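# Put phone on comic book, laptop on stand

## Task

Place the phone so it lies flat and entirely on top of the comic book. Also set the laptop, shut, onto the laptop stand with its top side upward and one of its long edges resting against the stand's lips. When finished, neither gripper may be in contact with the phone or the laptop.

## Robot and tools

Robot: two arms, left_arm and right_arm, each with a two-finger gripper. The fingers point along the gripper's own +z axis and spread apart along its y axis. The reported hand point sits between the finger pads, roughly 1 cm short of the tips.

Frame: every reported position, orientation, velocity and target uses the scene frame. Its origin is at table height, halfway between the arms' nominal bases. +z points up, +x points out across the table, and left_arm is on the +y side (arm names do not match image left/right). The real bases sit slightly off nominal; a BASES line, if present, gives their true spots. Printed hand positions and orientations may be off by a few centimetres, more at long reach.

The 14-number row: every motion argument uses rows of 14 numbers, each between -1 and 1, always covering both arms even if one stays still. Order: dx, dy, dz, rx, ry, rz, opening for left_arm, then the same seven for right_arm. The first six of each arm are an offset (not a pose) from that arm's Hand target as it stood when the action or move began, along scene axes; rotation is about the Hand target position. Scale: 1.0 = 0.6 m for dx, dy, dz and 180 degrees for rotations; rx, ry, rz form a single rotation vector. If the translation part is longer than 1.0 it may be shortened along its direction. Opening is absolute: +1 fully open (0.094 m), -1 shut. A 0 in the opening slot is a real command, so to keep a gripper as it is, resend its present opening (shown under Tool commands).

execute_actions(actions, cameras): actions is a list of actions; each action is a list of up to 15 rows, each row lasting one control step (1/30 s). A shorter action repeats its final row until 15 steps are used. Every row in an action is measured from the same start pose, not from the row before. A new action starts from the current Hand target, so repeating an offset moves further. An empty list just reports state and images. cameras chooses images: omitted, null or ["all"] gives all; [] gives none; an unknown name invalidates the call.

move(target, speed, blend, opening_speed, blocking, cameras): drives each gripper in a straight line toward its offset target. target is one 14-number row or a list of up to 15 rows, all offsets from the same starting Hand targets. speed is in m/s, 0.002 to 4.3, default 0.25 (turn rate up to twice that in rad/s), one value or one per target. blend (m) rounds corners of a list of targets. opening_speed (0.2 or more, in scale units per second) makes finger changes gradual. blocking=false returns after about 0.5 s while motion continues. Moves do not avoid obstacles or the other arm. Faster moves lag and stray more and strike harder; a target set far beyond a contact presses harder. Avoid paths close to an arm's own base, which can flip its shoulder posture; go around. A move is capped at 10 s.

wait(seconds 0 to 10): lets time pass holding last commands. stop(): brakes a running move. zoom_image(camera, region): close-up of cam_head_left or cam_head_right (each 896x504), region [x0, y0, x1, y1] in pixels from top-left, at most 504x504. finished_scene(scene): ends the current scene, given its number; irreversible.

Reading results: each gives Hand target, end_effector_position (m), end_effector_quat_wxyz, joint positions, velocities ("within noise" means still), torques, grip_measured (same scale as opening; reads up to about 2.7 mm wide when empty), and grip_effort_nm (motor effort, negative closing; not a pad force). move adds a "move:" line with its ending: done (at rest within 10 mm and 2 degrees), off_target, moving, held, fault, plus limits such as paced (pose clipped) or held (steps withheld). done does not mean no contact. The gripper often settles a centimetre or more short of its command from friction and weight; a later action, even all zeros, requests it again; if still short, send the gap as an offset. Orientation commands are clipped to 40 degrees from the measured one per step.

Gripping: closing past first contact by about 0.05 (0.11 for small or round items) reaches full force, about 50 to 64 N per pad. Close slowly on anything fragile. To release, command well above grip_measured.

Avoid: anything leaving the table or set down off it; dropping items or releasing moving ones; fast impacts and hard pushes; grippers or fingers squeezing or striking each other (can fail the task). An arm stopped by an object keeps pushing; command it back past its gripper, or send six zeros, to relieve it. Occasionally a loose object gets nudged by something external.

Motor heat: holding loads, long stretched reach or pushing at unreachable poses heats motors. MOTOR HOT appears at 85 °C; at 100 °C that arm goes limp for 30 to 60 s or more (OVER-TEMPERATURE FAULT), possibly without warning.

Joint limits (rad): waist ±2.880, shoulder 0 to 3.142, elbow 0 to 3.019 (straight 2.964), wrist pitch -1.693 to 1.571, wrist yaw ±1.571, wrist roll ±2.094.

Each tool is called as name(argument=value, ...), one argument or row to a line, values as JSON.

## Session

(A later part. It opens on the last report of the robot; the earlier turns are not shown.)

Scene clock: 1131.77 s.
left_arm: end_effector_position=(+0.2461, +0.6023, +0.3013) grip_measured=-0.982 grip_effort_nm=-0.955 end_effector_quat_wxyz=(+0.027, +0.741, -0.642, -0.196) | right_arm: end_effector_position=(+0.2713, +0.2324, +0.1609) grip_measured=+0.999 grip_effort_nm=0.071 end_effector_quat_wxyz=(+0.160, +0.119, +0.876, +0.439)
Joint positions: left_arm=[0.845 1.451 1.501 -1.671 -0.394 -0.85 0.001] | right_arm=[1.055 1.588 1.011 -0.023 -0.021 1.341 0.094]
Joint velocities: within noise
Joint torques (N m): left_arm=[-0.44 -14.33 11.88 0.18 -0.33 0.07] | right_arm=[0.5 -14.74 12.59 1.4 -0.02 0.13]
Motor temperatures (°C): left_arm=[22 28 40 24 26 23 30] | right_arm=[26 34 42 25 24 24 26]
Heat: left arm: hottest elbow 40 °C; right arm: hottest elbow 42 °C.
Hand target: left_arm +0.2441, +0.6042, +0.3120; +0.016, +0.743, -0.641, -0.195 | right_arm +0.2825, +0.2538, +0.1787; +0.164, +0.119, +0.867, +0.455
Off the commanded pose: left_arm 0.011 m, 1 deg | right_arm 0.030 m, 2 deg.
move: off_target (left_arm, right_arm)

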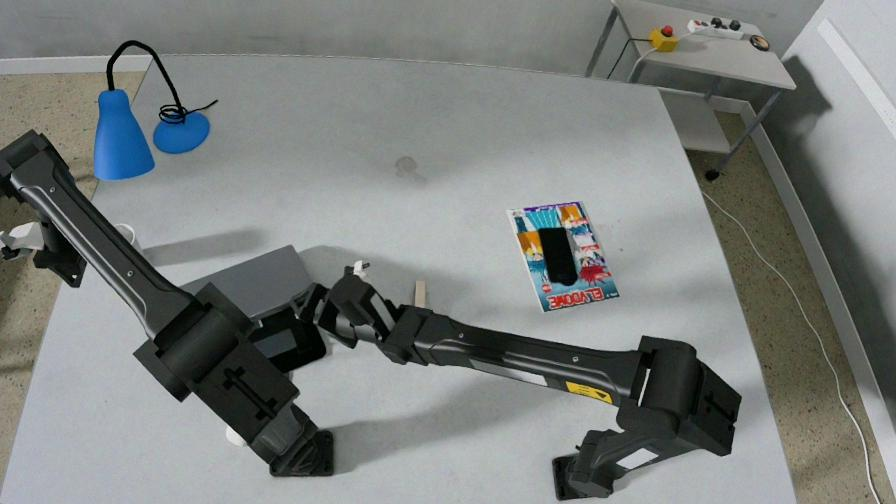

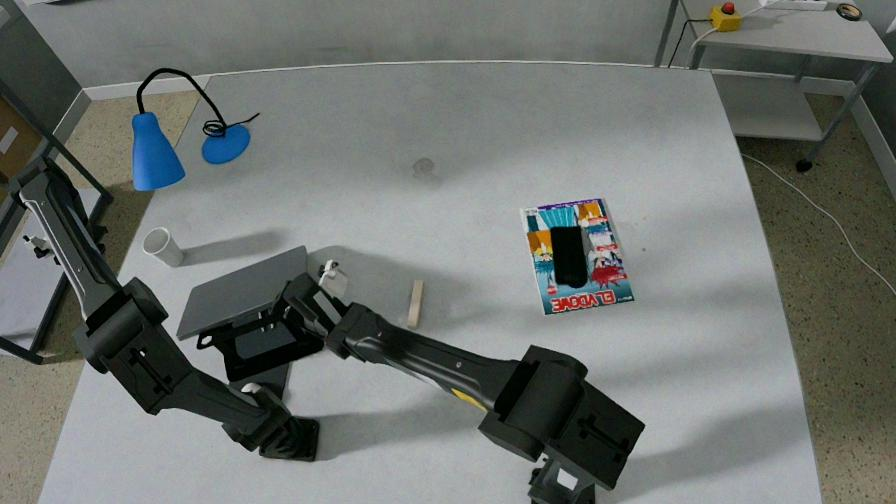

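move(
  target=[0,0,0,0,0,0,-1,-0.02,0,-0.01,0,0,0,1],
  cameras=[],
)

move(
  target=[0,0,0,0,0,0,-1,0,0,0,0,0,0,-1],
  opening_speed=0.6,
)

zoom_image(
  camera="cam_head_left",
  region=[180, 220, 400, 390],
)

Scene clock: 1135.10 s.
left_arm: end_effector_position=(+0.2461, +0.6023, +0.3013) grip_measured=-0.982 grip_effort_nm=-0.960 end_effector_quat_wxyz=(+0.027, +0.741, -0.642, -0.196) | right_arm: end_effector_position=(+0.2678, +0.2344, +0.1609) grip_measured=+0.999 grip_effort_nm=0.066 end_effector_quat_wxyz=(+0.162, +0.122, +0.876, +0.438)
Joint positions: left_arm=[0.845 1.451 1.501 -1.671 -0.394 -0.85 0.001] | right_arm=[1.065 1.588 1.011 -0.023 -0.007 1.35 0.094]
Joint velocities: within noise
Joint torques (N m): left_arm=[-0.79 -14.56 11.78 0.17 -0.26 0.08] | right_arm=[1.26 -15.03 11.07 2.04 0.15 0.13]
Motor temperatures (°C): left_arm=[22 28 40 24 26 23 30] | right_arm=[26 33 42 25 24 24 26]
Heat: left arm: hottest elbow 40 °C; right arm: hottest elbow 42 °C.
Hand target: left_arm +0.2441, +0.6042, +0.3120; +0.016, +0.743, -0.641, -0.195 | right_arm +0.2704, +0.2539, +0.1727; +0.164, +0.119, +0.867, +0.455
Off the commanded pose: left_arm 0.011 m, 1 deg | right_arm 0.023 m, 2 deg.
move: off_target (left_arm, right_arm)
No camera images: "cameras" was empty.

Scene clock: 1139.33 s.
left_arm: end_effector_position=(+0.2461, +0.6023, +0.3013) grip_measured=-0.982 grip_effort_nm=-0.955 end_effector_quat_wxyz=(+0.027, +0.741, -0.642, -0.196) | right_arm: end_effector_position=(+0.2688, +0.2340, +0.1551) grip_measured=-0.873 grip_effort_nm=-1.028 end_effector_quat_wxyz=(+0.147, +0.155, +0.873, +0.438)
Joint positions: left_arm=[0.845 1.451 1.501 -1.671 -0.394 -0.85 0.001] | right_arm=[1.065 1.597 1.011 -0.024 -0.001 1.423 0.006]
Joint velocities: within noise
Joint torques (N m): left_arm=[0.03 -14.27 11.71 0.1 -0.31 0.05] | right_arm=[1.38 -15.85 10.96 2.04 0 -0.54]
Motor temperatures (°C): left_arm=[22 28 40 24 26 23 30] | right_arm=[26 33 42 25 24 24 26]
Heat: left arm: hottest elbow 40 °C; right arm: hottest elbow 42 °C.
Hand target: left_arm +0.2441, +0.6042, +0.3120; +0.016, +0.743, -0.641, -0.195 | right_arm +0.2704, +0.2539, +0.1726; +0.164, +0.119, +0.867, +0.455
Off the commanded pose: left_arm 0.011 m, 1 deg | right_arm 0.027 m, 5 deg.
move: off_target (left_arm, right_arm)

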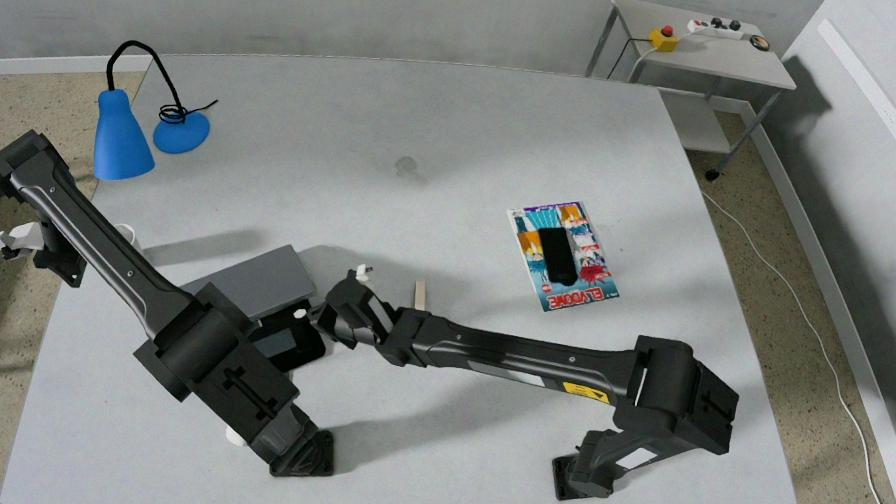

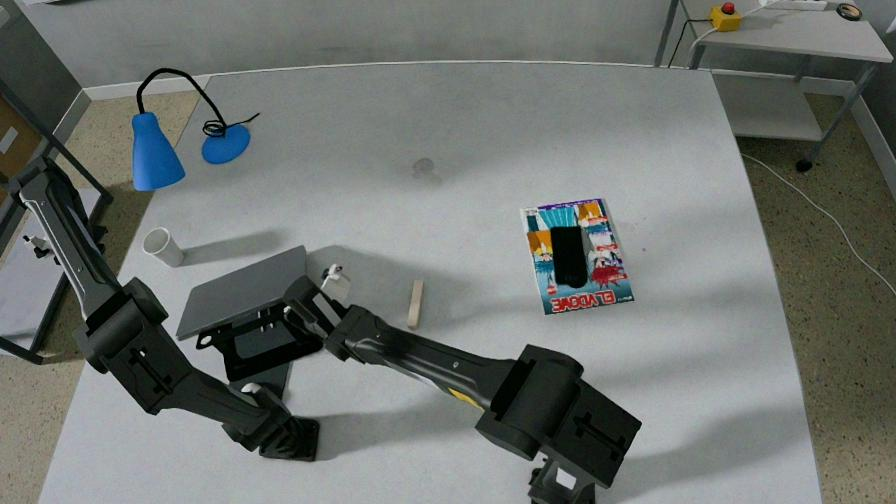

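Scaled by 2.291.

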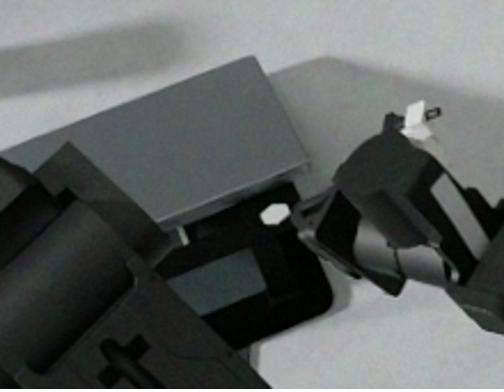

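move(
  target=[
    [0,0,0,0,0,0,-1,0,0,0,0,0,0,1],
    [-0.4,0.1,0.15,0,0,0.22,-1,-0.08,-0.13,0.02,0,0,0,1],
    [-0.4,0.1,0.15,0,0,0.22,-1,-0.15,-0.33,0.15,0,0,0,-1],
  ],
)

zoom_image(
  camera="cam_head_left",
  region=[130, 200, 370, 400],
)

zoom_image(
  camera="cam_head_right",
  region=[130, 200, 370, 400],
)

Scene clock: 1160.40 s.
left_arm: end_effector_position=(+0.0073, +0.6549, +0.3740) grip_measured=-0.982 grip_effort_nm=-0.955 end_effector_quat_wxyz=(-0.004, +0.902, -0.379, -0.207) | right_arm: end_effector_position=(+0.1783, +0.0625, +0.2713) grip_measured=-0.990 grip_effort_nm=-0.471 end_effector_quat_wxyz=(+0.164, +0.116, +0.863, +0.464)
Joint positions: left_arm=[1.439 1.348 1.585 -1.671 -0.396 -0.851 0.001] | right_arm=[1.04 0.901 0.713 -0.355 -0.044 1.339 0]
Joint velocities: within noise
Joint torques (N m): left_arm=[-0.91 -11.52 17.11 0.1 -0.42 0.07] | right_arm=[-0.38 -6.77 8.4 1.09 -0.02 0.02]
Motor temperatures (°C): left_arm=[22 28 41 24 26 23 30] | right_arm=[26 33 42 25 24 24 27]
Heat: left arm: hottest elbow 41 °C; right arm: hottest elbow 42 °C.
Hand target: left_arm +0.0042, +0.6642, +0.4020; +0.081, +0.916, -0.351, -0.178 | right_arm +0.1804, +0.0558, +0.2626; +0.164, +0.119, +0.867, +0.455
Off the commanded pose: left_arm 0.030 m, 11 deg | right_arm 0.011 m, 1 deg.
joint sent to its limit (left arm) — joint 4 (wrist pitch), lower limit. The joint targets are off in orientation, not in position.
move: off_target (left_arm, right_arm); target 3's new opening was sent with right_arm's hand 0.011 m and 1 deg from that target

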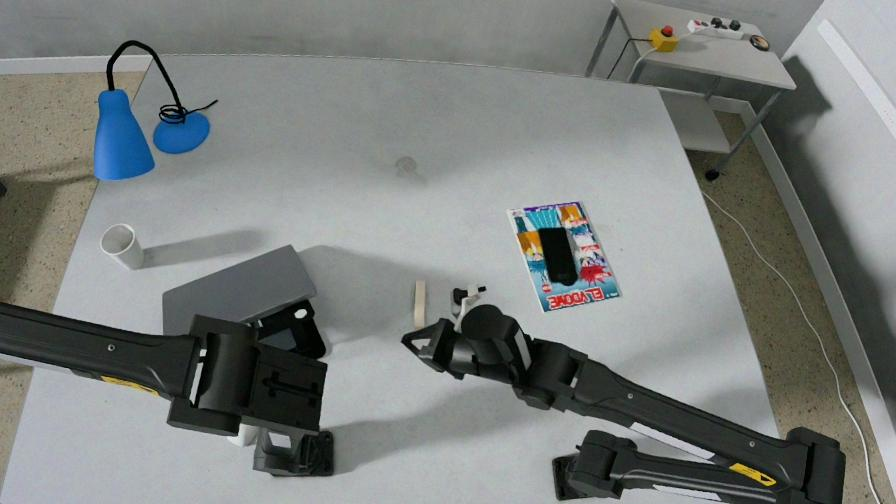

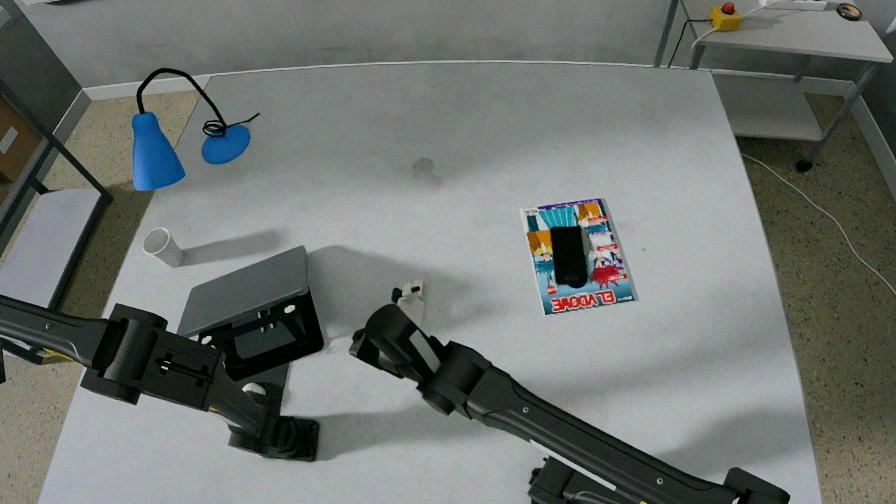

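Scaled by 2.100.

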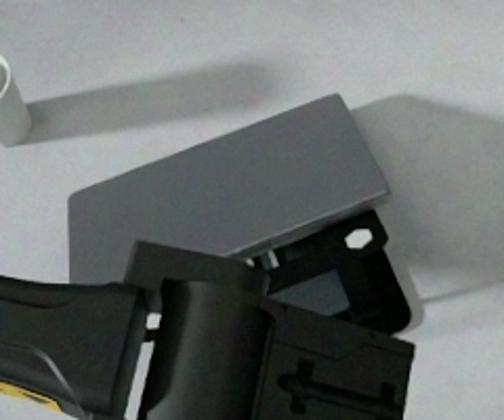

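Scaled by 2.100.

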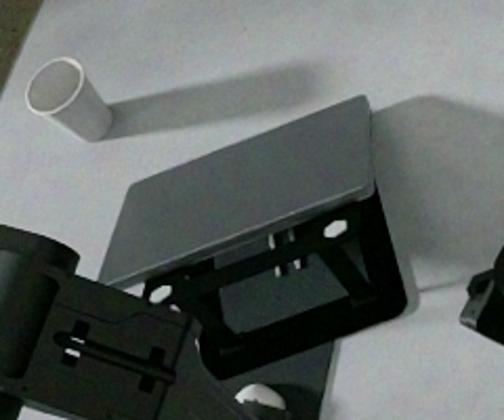

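move(
  target=[
    [0.15,-0.3,0,0,0,0,-1,0,-0.4,0,0,0,0,-1],
    [0.31,-0.632,-0.12,0.111,-0.307,-0.197,0,0,-0.4,0,0,0,0,-1],
  ],
)

zoom_image(
  camera="cam_head_left",
  region=[130, 200, 370, 400],
)

zoom_image(
  camera="cam_head_right",
  region=[130, 200, 370, 400],
)

Scene clock: 1180.17 s.
left_arm: end_effector_position=(+0.1870, +0.2868, +0.3330) grip_measured=-0.003 grip_effort_nm=0.129 end_effector_quat_wxyz=(-0.296, +0.750, -0.563, +0.185) | right_arm: end_effector_position=(+0.1740, -0.1815, +0.2457) grip_measured=-0.991 grip_effort_nm=-0.496 end_effector_quat_wxyz=(+0.152, +0.121, +0.869, +0.454)
Joint positions: left_arm=[0.049 0.318 0.89 -1.452 -0.189 -1.709 0.047] | right_arm=[-0.014 0.476 0.569 -1.065 -0.857 0.549 0]
Joint velocities: within noise
Joint torques (N m): left_arm=[-3.08 2.08 9.18 1.76 -0.27 0.02] | right_arm=[-0.38 1.03 12.08 0.61 -0.41 0.04]
Motor temperatures (°C): left_arm=[22 27 42 24 27 23 30] | right_arm=[26 33 41 25 24 24 26]
Heat: left arm: hottest elbow 42 °C; right arm: hottest elbow 41 °C.
Hand target: left_arm +0.1902, +0.2851, +0.3301; -0.295, +0.748, -0.564, +0.187 | right_arm +0.1805, -0.1842, +0.2626; +0.164, +0.119, +0.867, +0.455
Off the commanded pose: left_arm 0.005 m, 0 deg | right_arm 0.018 m, 1 deg.
move: off_target (right_arm)

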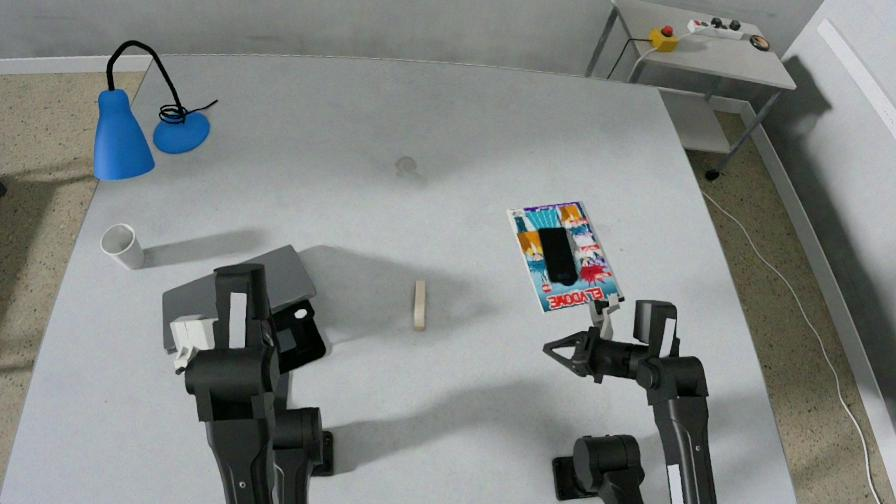

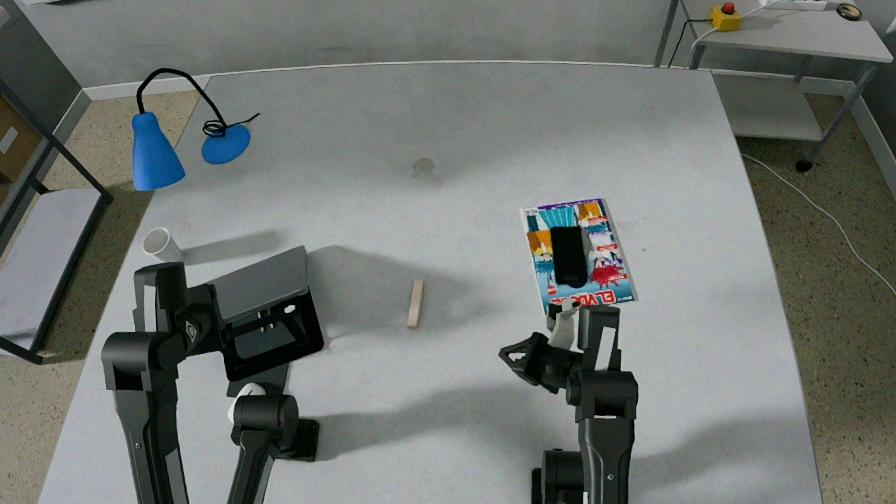

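Scaled by 2.100.

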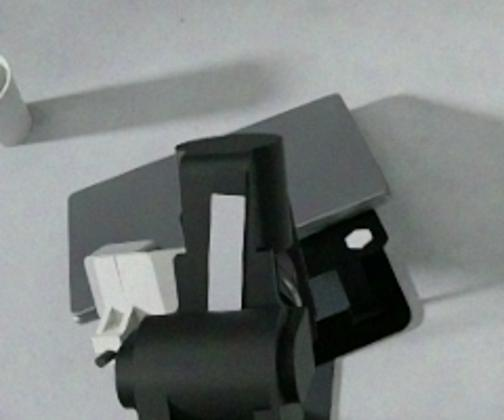

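Scaled by 2.100.

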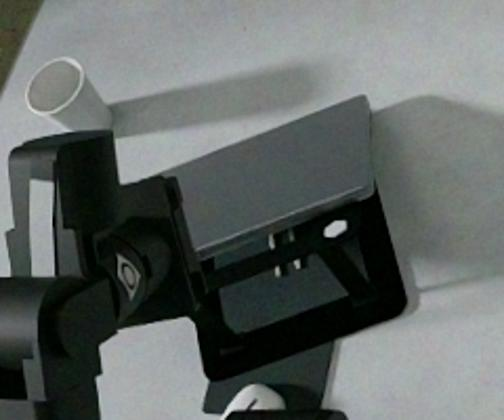

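move(
  target=[0.02,0,-0.22,0,0,0,-0.2,0,0,0,0,0,0,-1],
)

zoom_image(
  camera="cam_head_right",
  region=[130, 230, 330, 390],
)

zoom_image(
  camera="cam_head_left",
  region=[130, 230, 330, 390],
)

Scene clock: 1184.47 s.
left_arm: end_effector_position=(+0.1991, +0.2870, +0.1986) grip_measured=-0.198 grip_effort_nm=-0.081 end_effector_quat_wxyz=(-0.289, +0.752, -0.565, +0.178) | right_arm: end_effector_position=(+0.1740, -0.1815, +0.2457) grip_measured=-0.991 grip_effort_nm=-0.491 end_effector_quat_wxyz=(+0.152, +0.121, +0.869, +0.454)
Joint positions: left_arm=[0.038 0.171 0.51 -1.24 -0.196 -1.717 0.038] | right_arm=[-0.014 0.476 0.569 -1.065 -0.857 0.549 0]
Joint velocities: within noise
Joint torques (N m): left_arm=[-2.61 1.44 10.19 1.8 -0.33 -0.09] | right_arm=[-0.32 0.91 12.1 0.64 -0.41 0.02]
Motor temperatures (°C): left_arm=[22 27 42 24 27 23 30] | right_arm=[26 33 42 25 24 24 26]
Heat: left arm: hottest elbow 42 °C; right arm: hottest elbow 42 °C.
Hand target: left_arm +0.2022, +0.2851, +0.1980; -0.295, +0.748, -0.564, +0.187 | right_arm +0.1805, -0.1842, +0.2626; +0.164, +0.119, +0.867, +0.455
Off the commanded pose: left_arm 0.004 m, 1 deg | right_arm 0.018 m, 1 deg.
move: off_target (right_arm)

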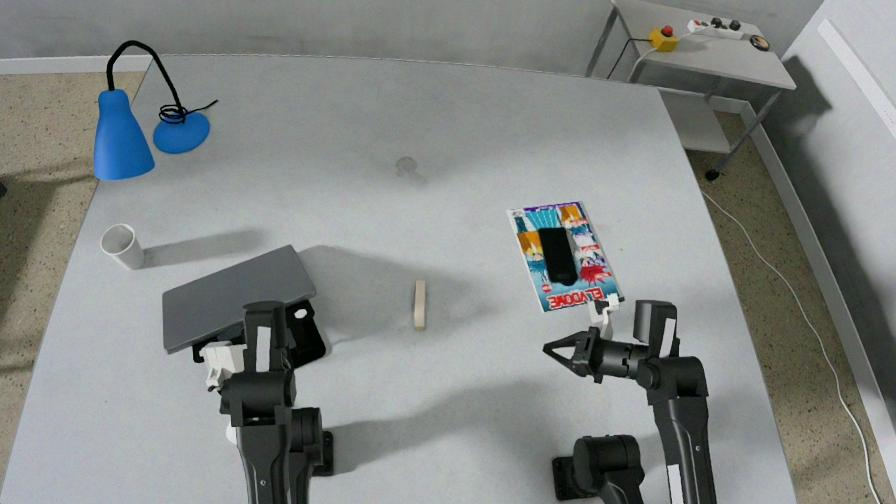

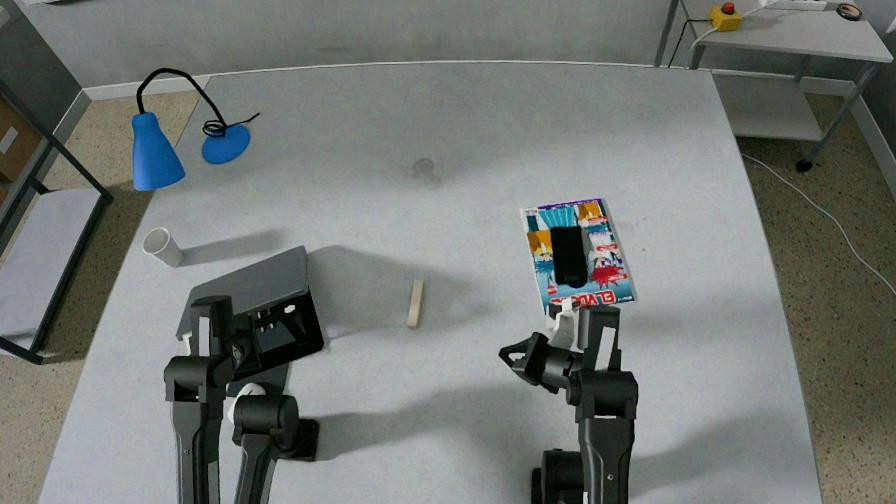

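Scaled by 2.520.

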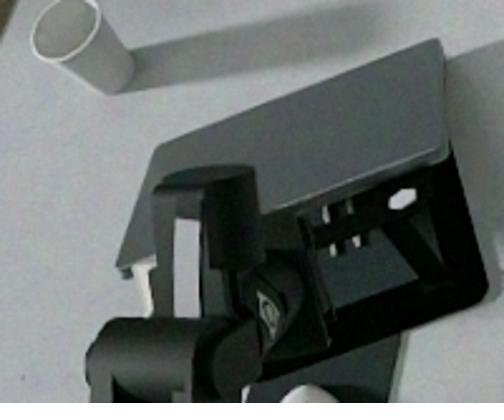

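Scaled by 2.520.

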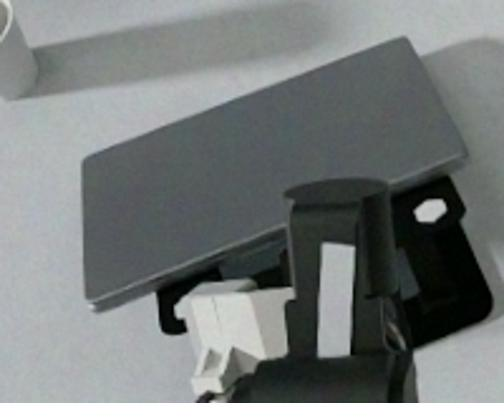

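move(
  target=[0.14,0.025,-0.075,0,0,0,-0.2,0,0,0,0,0,0,-1],
  speed=0.08,
)

zoom_image(
  camera="cam_head_right",
  region=[130, 230, 330, 390],
)

zoom_image(
  camera="cam_head_left",
  region=[130, 230, 330, 390],
)

Scene clock: 1190.30 s.
left_arm: end_effector_position=(+0.2846, +0.2963, +0.1575) grip_measured=-0.198 grip_effort_nm=-0.081 end_effector_quat_wxyz=(-0.293, +0.747, -0.566, +0.189) | right_arm: end_effector_position=(+0.1740, -0.1815, +0.2457) grip_measured=-0.991 grip_effort_nm=-0.491 end_effector_quat_wxyz=(+0.152, +0.121, +0.869, +0.454)
Joint positions: left_arm=[0.076 0.493 0.426 -0.806 -0.159 -1.681 0.038] | right_arm=[-0.014 0.476 0.569 -1.065 -0.857 0.549 0]
Joint velocities: within noise
Joint torques (N m): left_arm=[-0.03 0.21 10.84 1.94 -0.05 0.11] | right_arm=[-0.32 1.08 12.08 0.64 -0.41 0.03]
Motor temperatures (°C): left_arm=[22 27 42 24 27 23 30] | right_arm=[26 32 43 25 24 24 26]
Heat: left arm: hottest elbow 42 °C; right arm: hottest elbow 43 °C.
Hand target: left_arm +0.2862, +0.3000, +0.1529; -0.295, +0.748, -0.564, +0.187 | right_arm +0.1805, -0.1842, +0.2626; +0.164, +0.119, +0.867, +0.455
Off the commanded pose: left_arm 0.006 m, 0 deg | right_arm 0.018 m, 1 deg.
move: off_target (right_arm)

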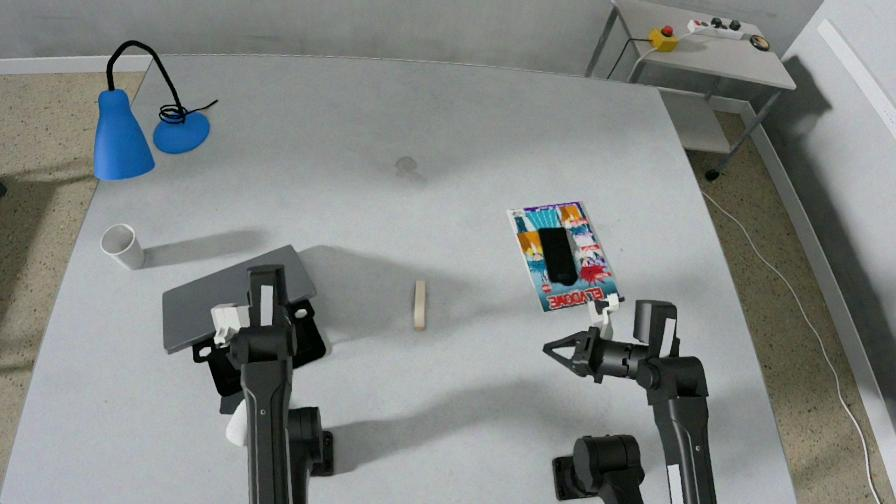

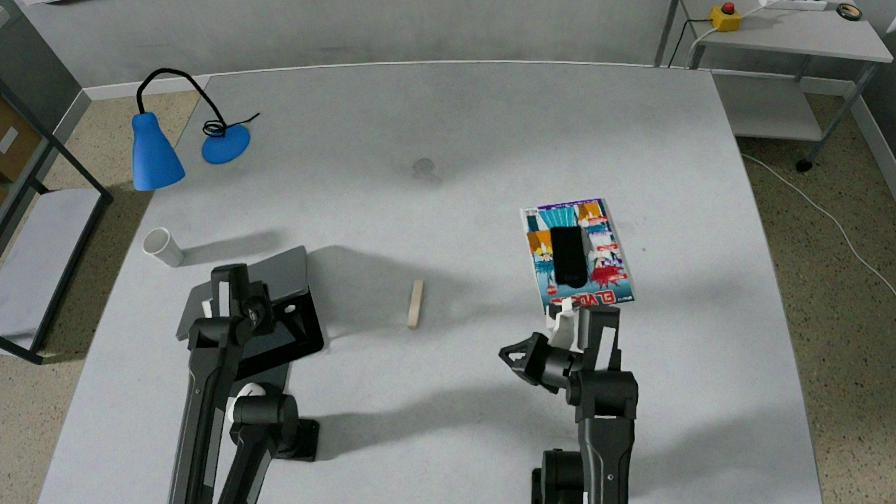

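Scaled by 2.520.

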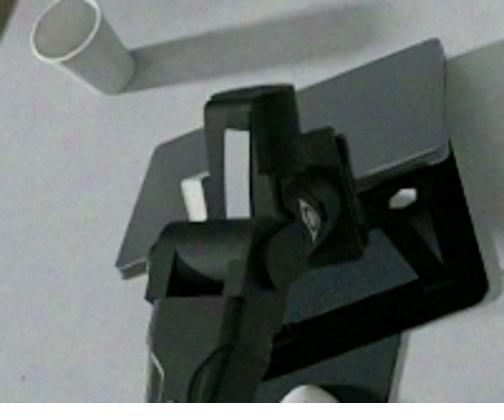

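Scaled by 2.520.

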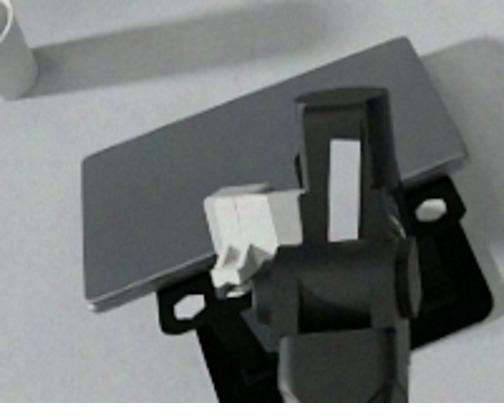

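Not moved by contact. Close and see.

move(
  target=[0.0,0,-0.01,0,0,0,-1,0,0,0,0,0,0,-1],
  opening_speed=0.6,
  cameras=[],
)

Scene clock: 1193.10 s.
left_arm: end_effector_position=(+0.2849, +0.2964, +0.1519) grip_measured=-0.979 grip_effort_nm=-0.926 end_effector_quat_wxyz=(-0.294, +0.747, -0.566, +0.190) | right_arm: end_effector_position=(+0.1740, -0.1815, +0.2457) grip_measured=-0.991 grip_effort_nm=-0.496 end_effector_quat_wxyz=(+0.152, +0.121, +0.869, +0.454)
Joint positions: left_arm=[0.077 0.495 0.412 -0.788 -0.159 -1.681 0.001] | right_arm=[-0.014 0.476 0.569 -1.065 -0.857 0.549 0]
Joint velocities: within noise
Joint torques (N m): left_arm=[-1.14 -0.15 10.71 1.99 -0.01 0.18] | right_arm=[-0.32 1.03 12.05 0.61 -0.41 0.03]
Motor temperatures (°C): left_arm=[22 27 42 24 26 23 29] | right_arm=[26 32 43 25 24 24 26]
Heat: left arm: hottest elbow 42 °C; right arm: hottest elbow 43 °C.
Hand target: left_arm +0.2862, +0.3001, +0.1470; -0.295, +0.748, -0.564, +0.187 | right_arm +0.1805, -0.1842, +0.2626; +0.164, +0.119, +0.867, +0.455
Off the commanded pose: left_arm 0.006 m, 0 deg | right_arm 0.018 m, 1 deg.
move: off_target (right_arm)
No camera images: "cameras" was empty.

move(
  target=[
    [-0.08,-0.02,0.05,0,0,0,-0.2,0,0,0,0,0,0,-1],
    [-0.05,-0.02,-0.015,0,0,0,-0.2,0,0,0,0,0,0,-1],
    [0.04,0.01,-0.03,0,0,0,-0.2,0,0,0,0,0,0,-1],
  ],
  speed=0.1,
  cameras=[],
)

move(
  target=[0.0,0,0,0,0,0,-1,0,0,0,0,0,0,-1],
  opening_speed=0.6,
)

zoom_image(
  camera="cam_head_right",
  region=[130, 230, 330, 390],
)

zoom_image(
  camera="cam_head_left",
  region=[130, 230, 330, 390],
)

Scene clock: 1199.17 s.
left_arm: end_effector_position=(+0.3013, +0.2995, +0.1304) grip_measured=-0.202 grip_effort_nm=0.134 end_effector_quat_wxyz=(-0.286, +0.753, -0.560, +0.192) | right_arm: end_effector_position=(+0.1740, -0.1815, +0.2457) grip_measured=-0.991 grip_effort_nm=-0.501 end_effector_quat_wxyz=(+0.152, +0.121, +0.869, +0.454)
Joint positions: left_arm=[0.092 0.595 0.382 -0.666 -0.141 -1.691 0.037] | right_arm=[-0.014 0.476 0.569 -1.065 -0.857 0.549 0]
Joint velocities: within noise
Joint torques (N m): left_arm=[0.15 1.49 11.66 2.78 -0.3 0.33] | right_arm=[-0.38 0.97 12.08 0.62 -0.41 0.03]
Motor temperatures (°C): left_arm=[22 27 42 24 26 23 29] | right_arm=[26 32 44 25 24 24 26]
Heat: left arm: hottest elbow 42 °C; right arm: hottest elbow 44 °C.
Hand target: left_arm +0.3103, +0.3060, +0.1291; -0.295, +0.748, -0.564, +0.187 | right_arm +0.1805, -0.1842, +0.2626; +0.164, +0.119, +0.867, +0.455
Off the commanded pose: left_arm 0.011 m, 1 deg | right_arm 0.018 m, 1 deg.
move: off_target (left_arm, right_arm)
No camera images: "cameras" was empty.

Scene clock: 1200.70 s.
left_arm: end_effector_position=(+0.3012, +0.2999, +0.1261) grip_measured=-0.560 grip_effort_nm=-1.009 end_effector_quat_wxyz=(-0.280, +0.758, -0.559, +0.188) | right_arm: end_effector_position=(+0.1740, -0.1815, +0.2457) grip_measured=-0.991 grip_effort_nm=-0.496 end_effector_quat_wxyz=(+0.152, +0.121, +0.869, +0.454)
Joint positions: left_arm=[0.094 0.612 0.382 -0.666 -0.141 -1.699 0.021] | right_arm=[-0.014 0.476 0.569 -1.065 -0.857 0.549 0]
Joint velocities: within noise
Joint torques (N m): left_arm=[-0.44 0.73 12.04 2.84 -0.32 0.41] | right_arm=[-0.32 0.97 12.1 0.62 -0.41 0.03]
Motor temperatures (°C): left_arm=[22 27 42 24 26 24 29] | right_arm=[26 32 44 25 24 24 26]
Heat: left arm: hottest elbow 42 °C; right arm: hottest elbow 44 °C.
Hand target: left_arm +0.3102, +0.3060, +0.1291; -0.295, +0.748, -0.564, +0.187 | right_arm +0.1805, -0.1842, +0.2626; +0.164, +0.119, +0.867, +0.455
Off the commanded pose: left_arm 0.011 m, 2 deg | right_arm 0.018 m, 1 deg.
move: off_target (left_arm, right_arm)

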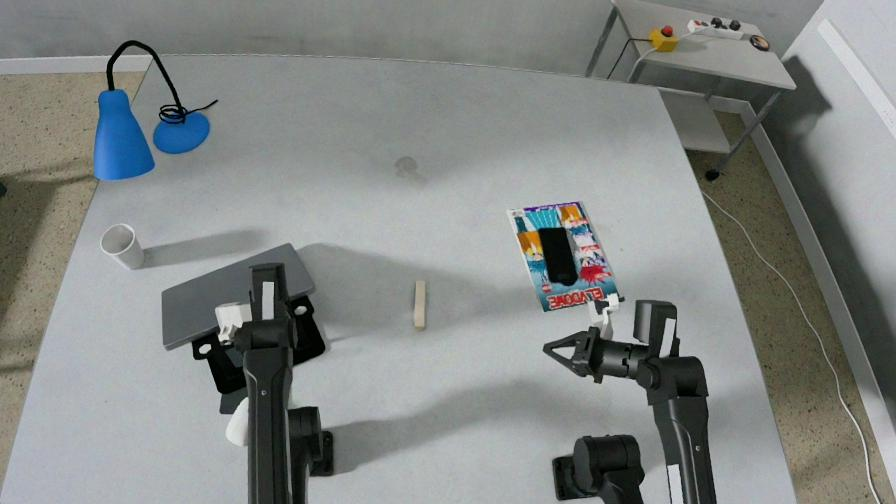

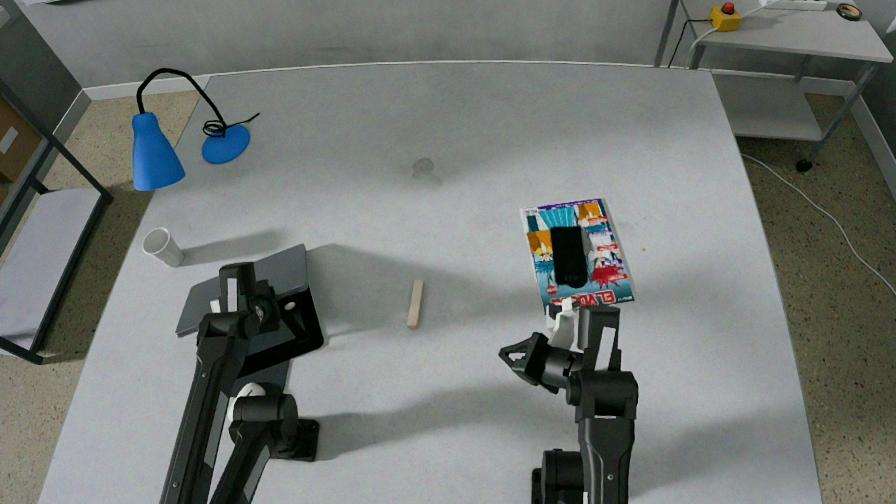

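Scaled by 2.520.

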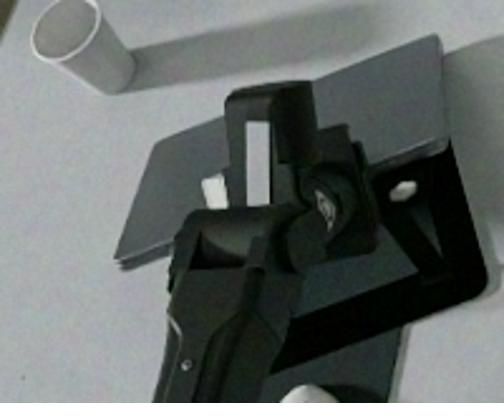

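Scaled by 2.520.

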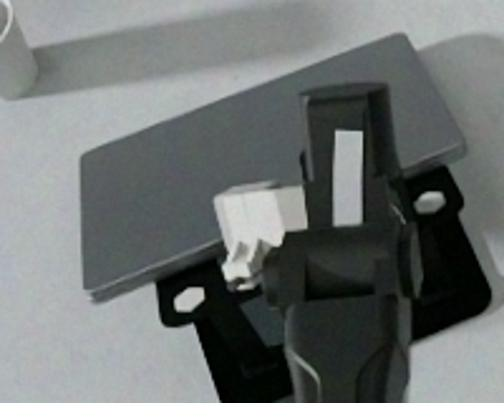

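move(
  target=[0.05,0,0.22,0,0,0,-1,0,0,0,0,0,0,-1],
  speed=0.15,
)

zoom_image(
  camera="cam_head_right",
  region=[130, 200, 350, 390],
)

zoom_image(
  camera="cam_head_left",
  region=[130, 200, 350, 390],
)

Scene clock: 1205.87 s.
left_arm: end_effector_position=(+0.3078, +0.3034, +0.1818) grip_measured=-0.627 grip_effort_nm=-0.999 end_effector_quat_wxyz=(-0.244, +0.770, -0.573, +0.138) | right_arm: end_effector_position=(+0.1740, -0.1815, +0.2457) grip_measured=-0.991 grip_effort_nm=-0.491 end_effector_quat_wxyz=(+0.152, +0.121, +0.869, +0.454)
Joint positions: left_arm=[0.094 0.697 0.603 -0.928 -0.157 -1.696 0.018] | right_arm=[-0.014 0.476 0.569 -1.065 -0.857 0.549 0]
Joint velocities: within noise
Joint torques (N m): left_arm=[-2.43 -3.49 24.2 1.02 -0.25 0.24] | right_arm=[-0.38 0.91 12.05 0.64 -0.41 0.03]
Motor temperatures (°C): left_arm=[22 27 43 24 26 24 30] | right_arm=[26 32 44 25 24 24 26]
Heat: left arm: hottest elbow 43 °C; right arm: hottest elbow 44 °C.
Hand target: left_arm +0.3402, +0.3060, +0.2610; -0.295, +0.748, -0.564, +0.187 | right_arm +0.1805, -0.1842, +0.2626; +0.164, +0.119, +0.867, +0.455
Off the commanded pose: left_arm 0.086 m, 9 deg | right_arm 0.018 m, 1 deg.
move: off_target (left_arm, right_arm)

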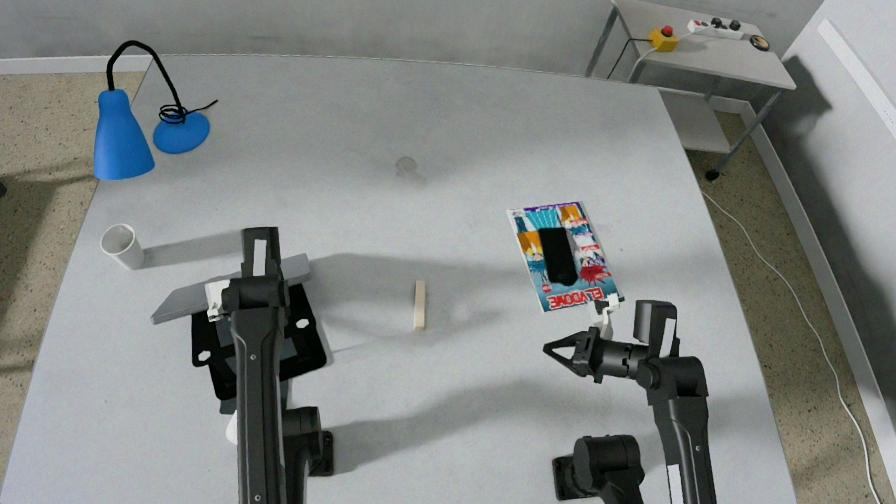

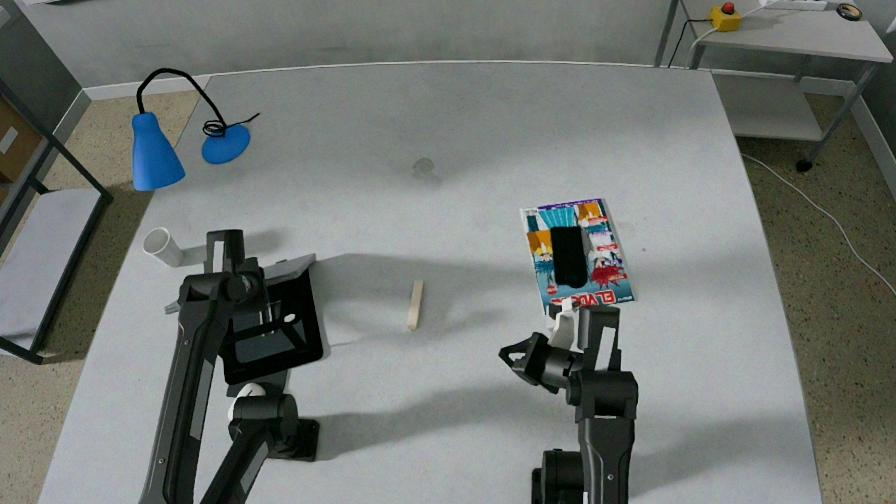

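Scaled by 2.291.

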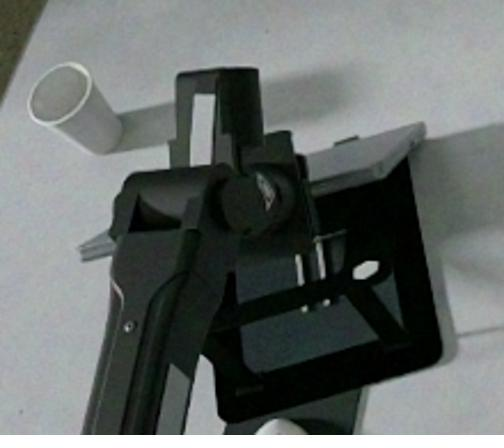

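Scaled by 2.291.

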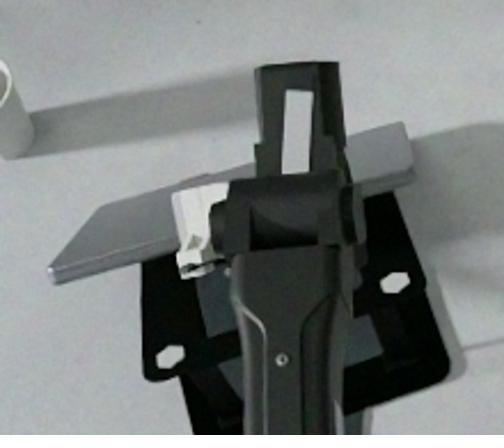

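move(
  target=[-0.03,0,-0.13,0,0,0,-1,0,0,0,0,0,0,-1],
  speed=0.08,
)

zoom_image(
  camera="cam_head_right",
  region=[130, 200, 350, 390],
)

zoom_image(
  camera="cam_head_left",
  region=[130, 200, 350, 390],
)

Scene clock: 1211.83 s.
left_arm: end_effector_position=(+0.3101, +0.3015, +0.1702) grip_measured=-0.634 grip_effort_nm=-1.009 end_effector_quat_wxyz=(-0.266, +0.762, -0.565, +0.170) | right_arm: end_effector_position=(+0.1740, -0.1815, +0.2457) grip_measured=-0.991 grip_effort_nm=-0.496 end_effector_quat_wxyz=(+0.152, +0.121, +0.869, +0.454)
Joint positions: left_arm=[0.094 0.651 0.529 -0.82 -0.144 -1.696 0.017] | right_arm=[-0.014 0.476 0.569 -1.065 -0.857 0.549 0]
Joint velocities: within noise
Joint torques (N m): left_arm=[-1.67 -2.73 11.97 3.33 -0.47 0.33] | right_arm=[-0.44 1.03 12.1 0.61 -0.41 0.03]
Motor temperatures (°C): left_arm=[22 27 44 24 26 24 30] | right_arm=[26 32 45 25 24 24 26]
Heat: left arm: hottest elbow 44 °C; right arm: hottest elbow 45 °C.
Hand target: left_arm +0.3222, +0.3060, +0.1830; -0.295, +0.748, -0.564, +0.187 | right_arm +0.1805, -0.1842, +0.2626; +0.164, +0.119, +0.867, +0.455
Off the commanded pose: left_arm 0.018 m, 4 deg | right_arm 0.018 m, 1 deg.
move: off_target (left_arm, right_arm)

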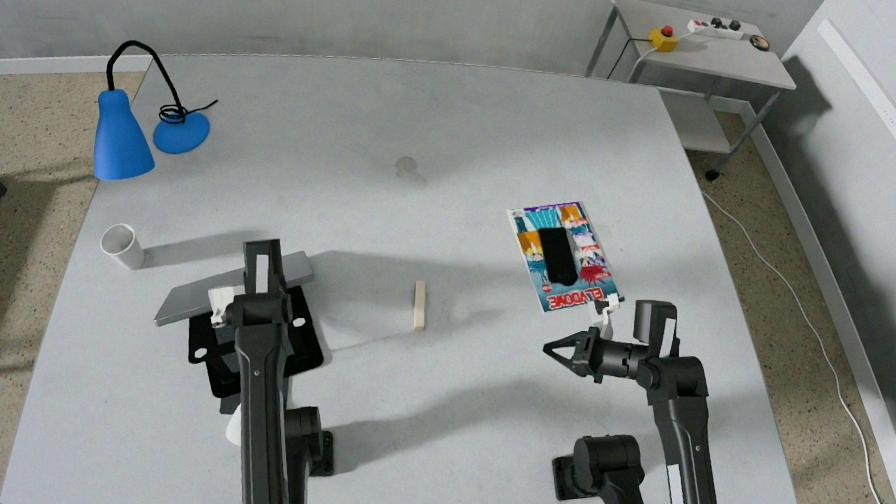

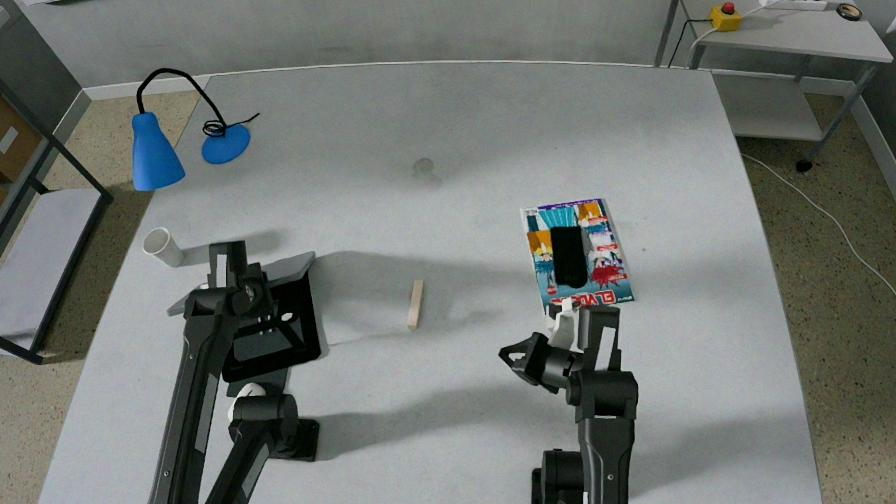

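Scaled by 2.291.

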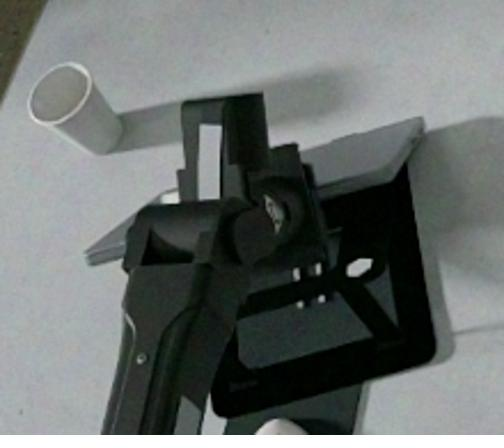

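Scaled by 2.291.

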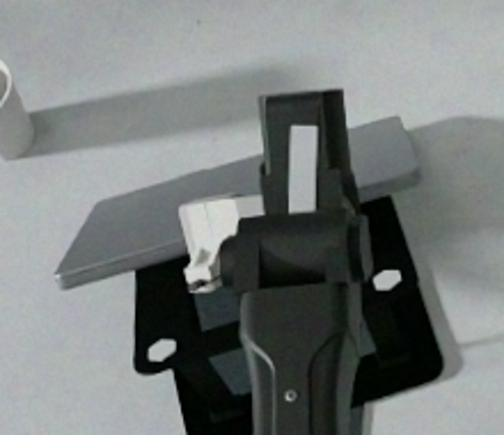

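zoom_image(
  camera="cam_head_right",
  region=[250, 230, 330, 300],
)

zoom_image(
  camera="cam_head_left",
  region=[150, 240, 330, 330],
)

Scaled by 6.300.

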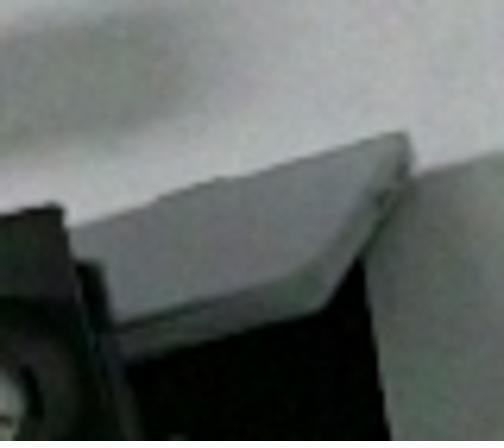

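Scaled by 2.800.

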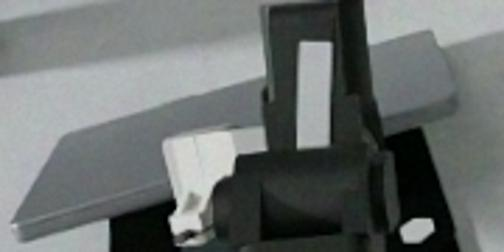

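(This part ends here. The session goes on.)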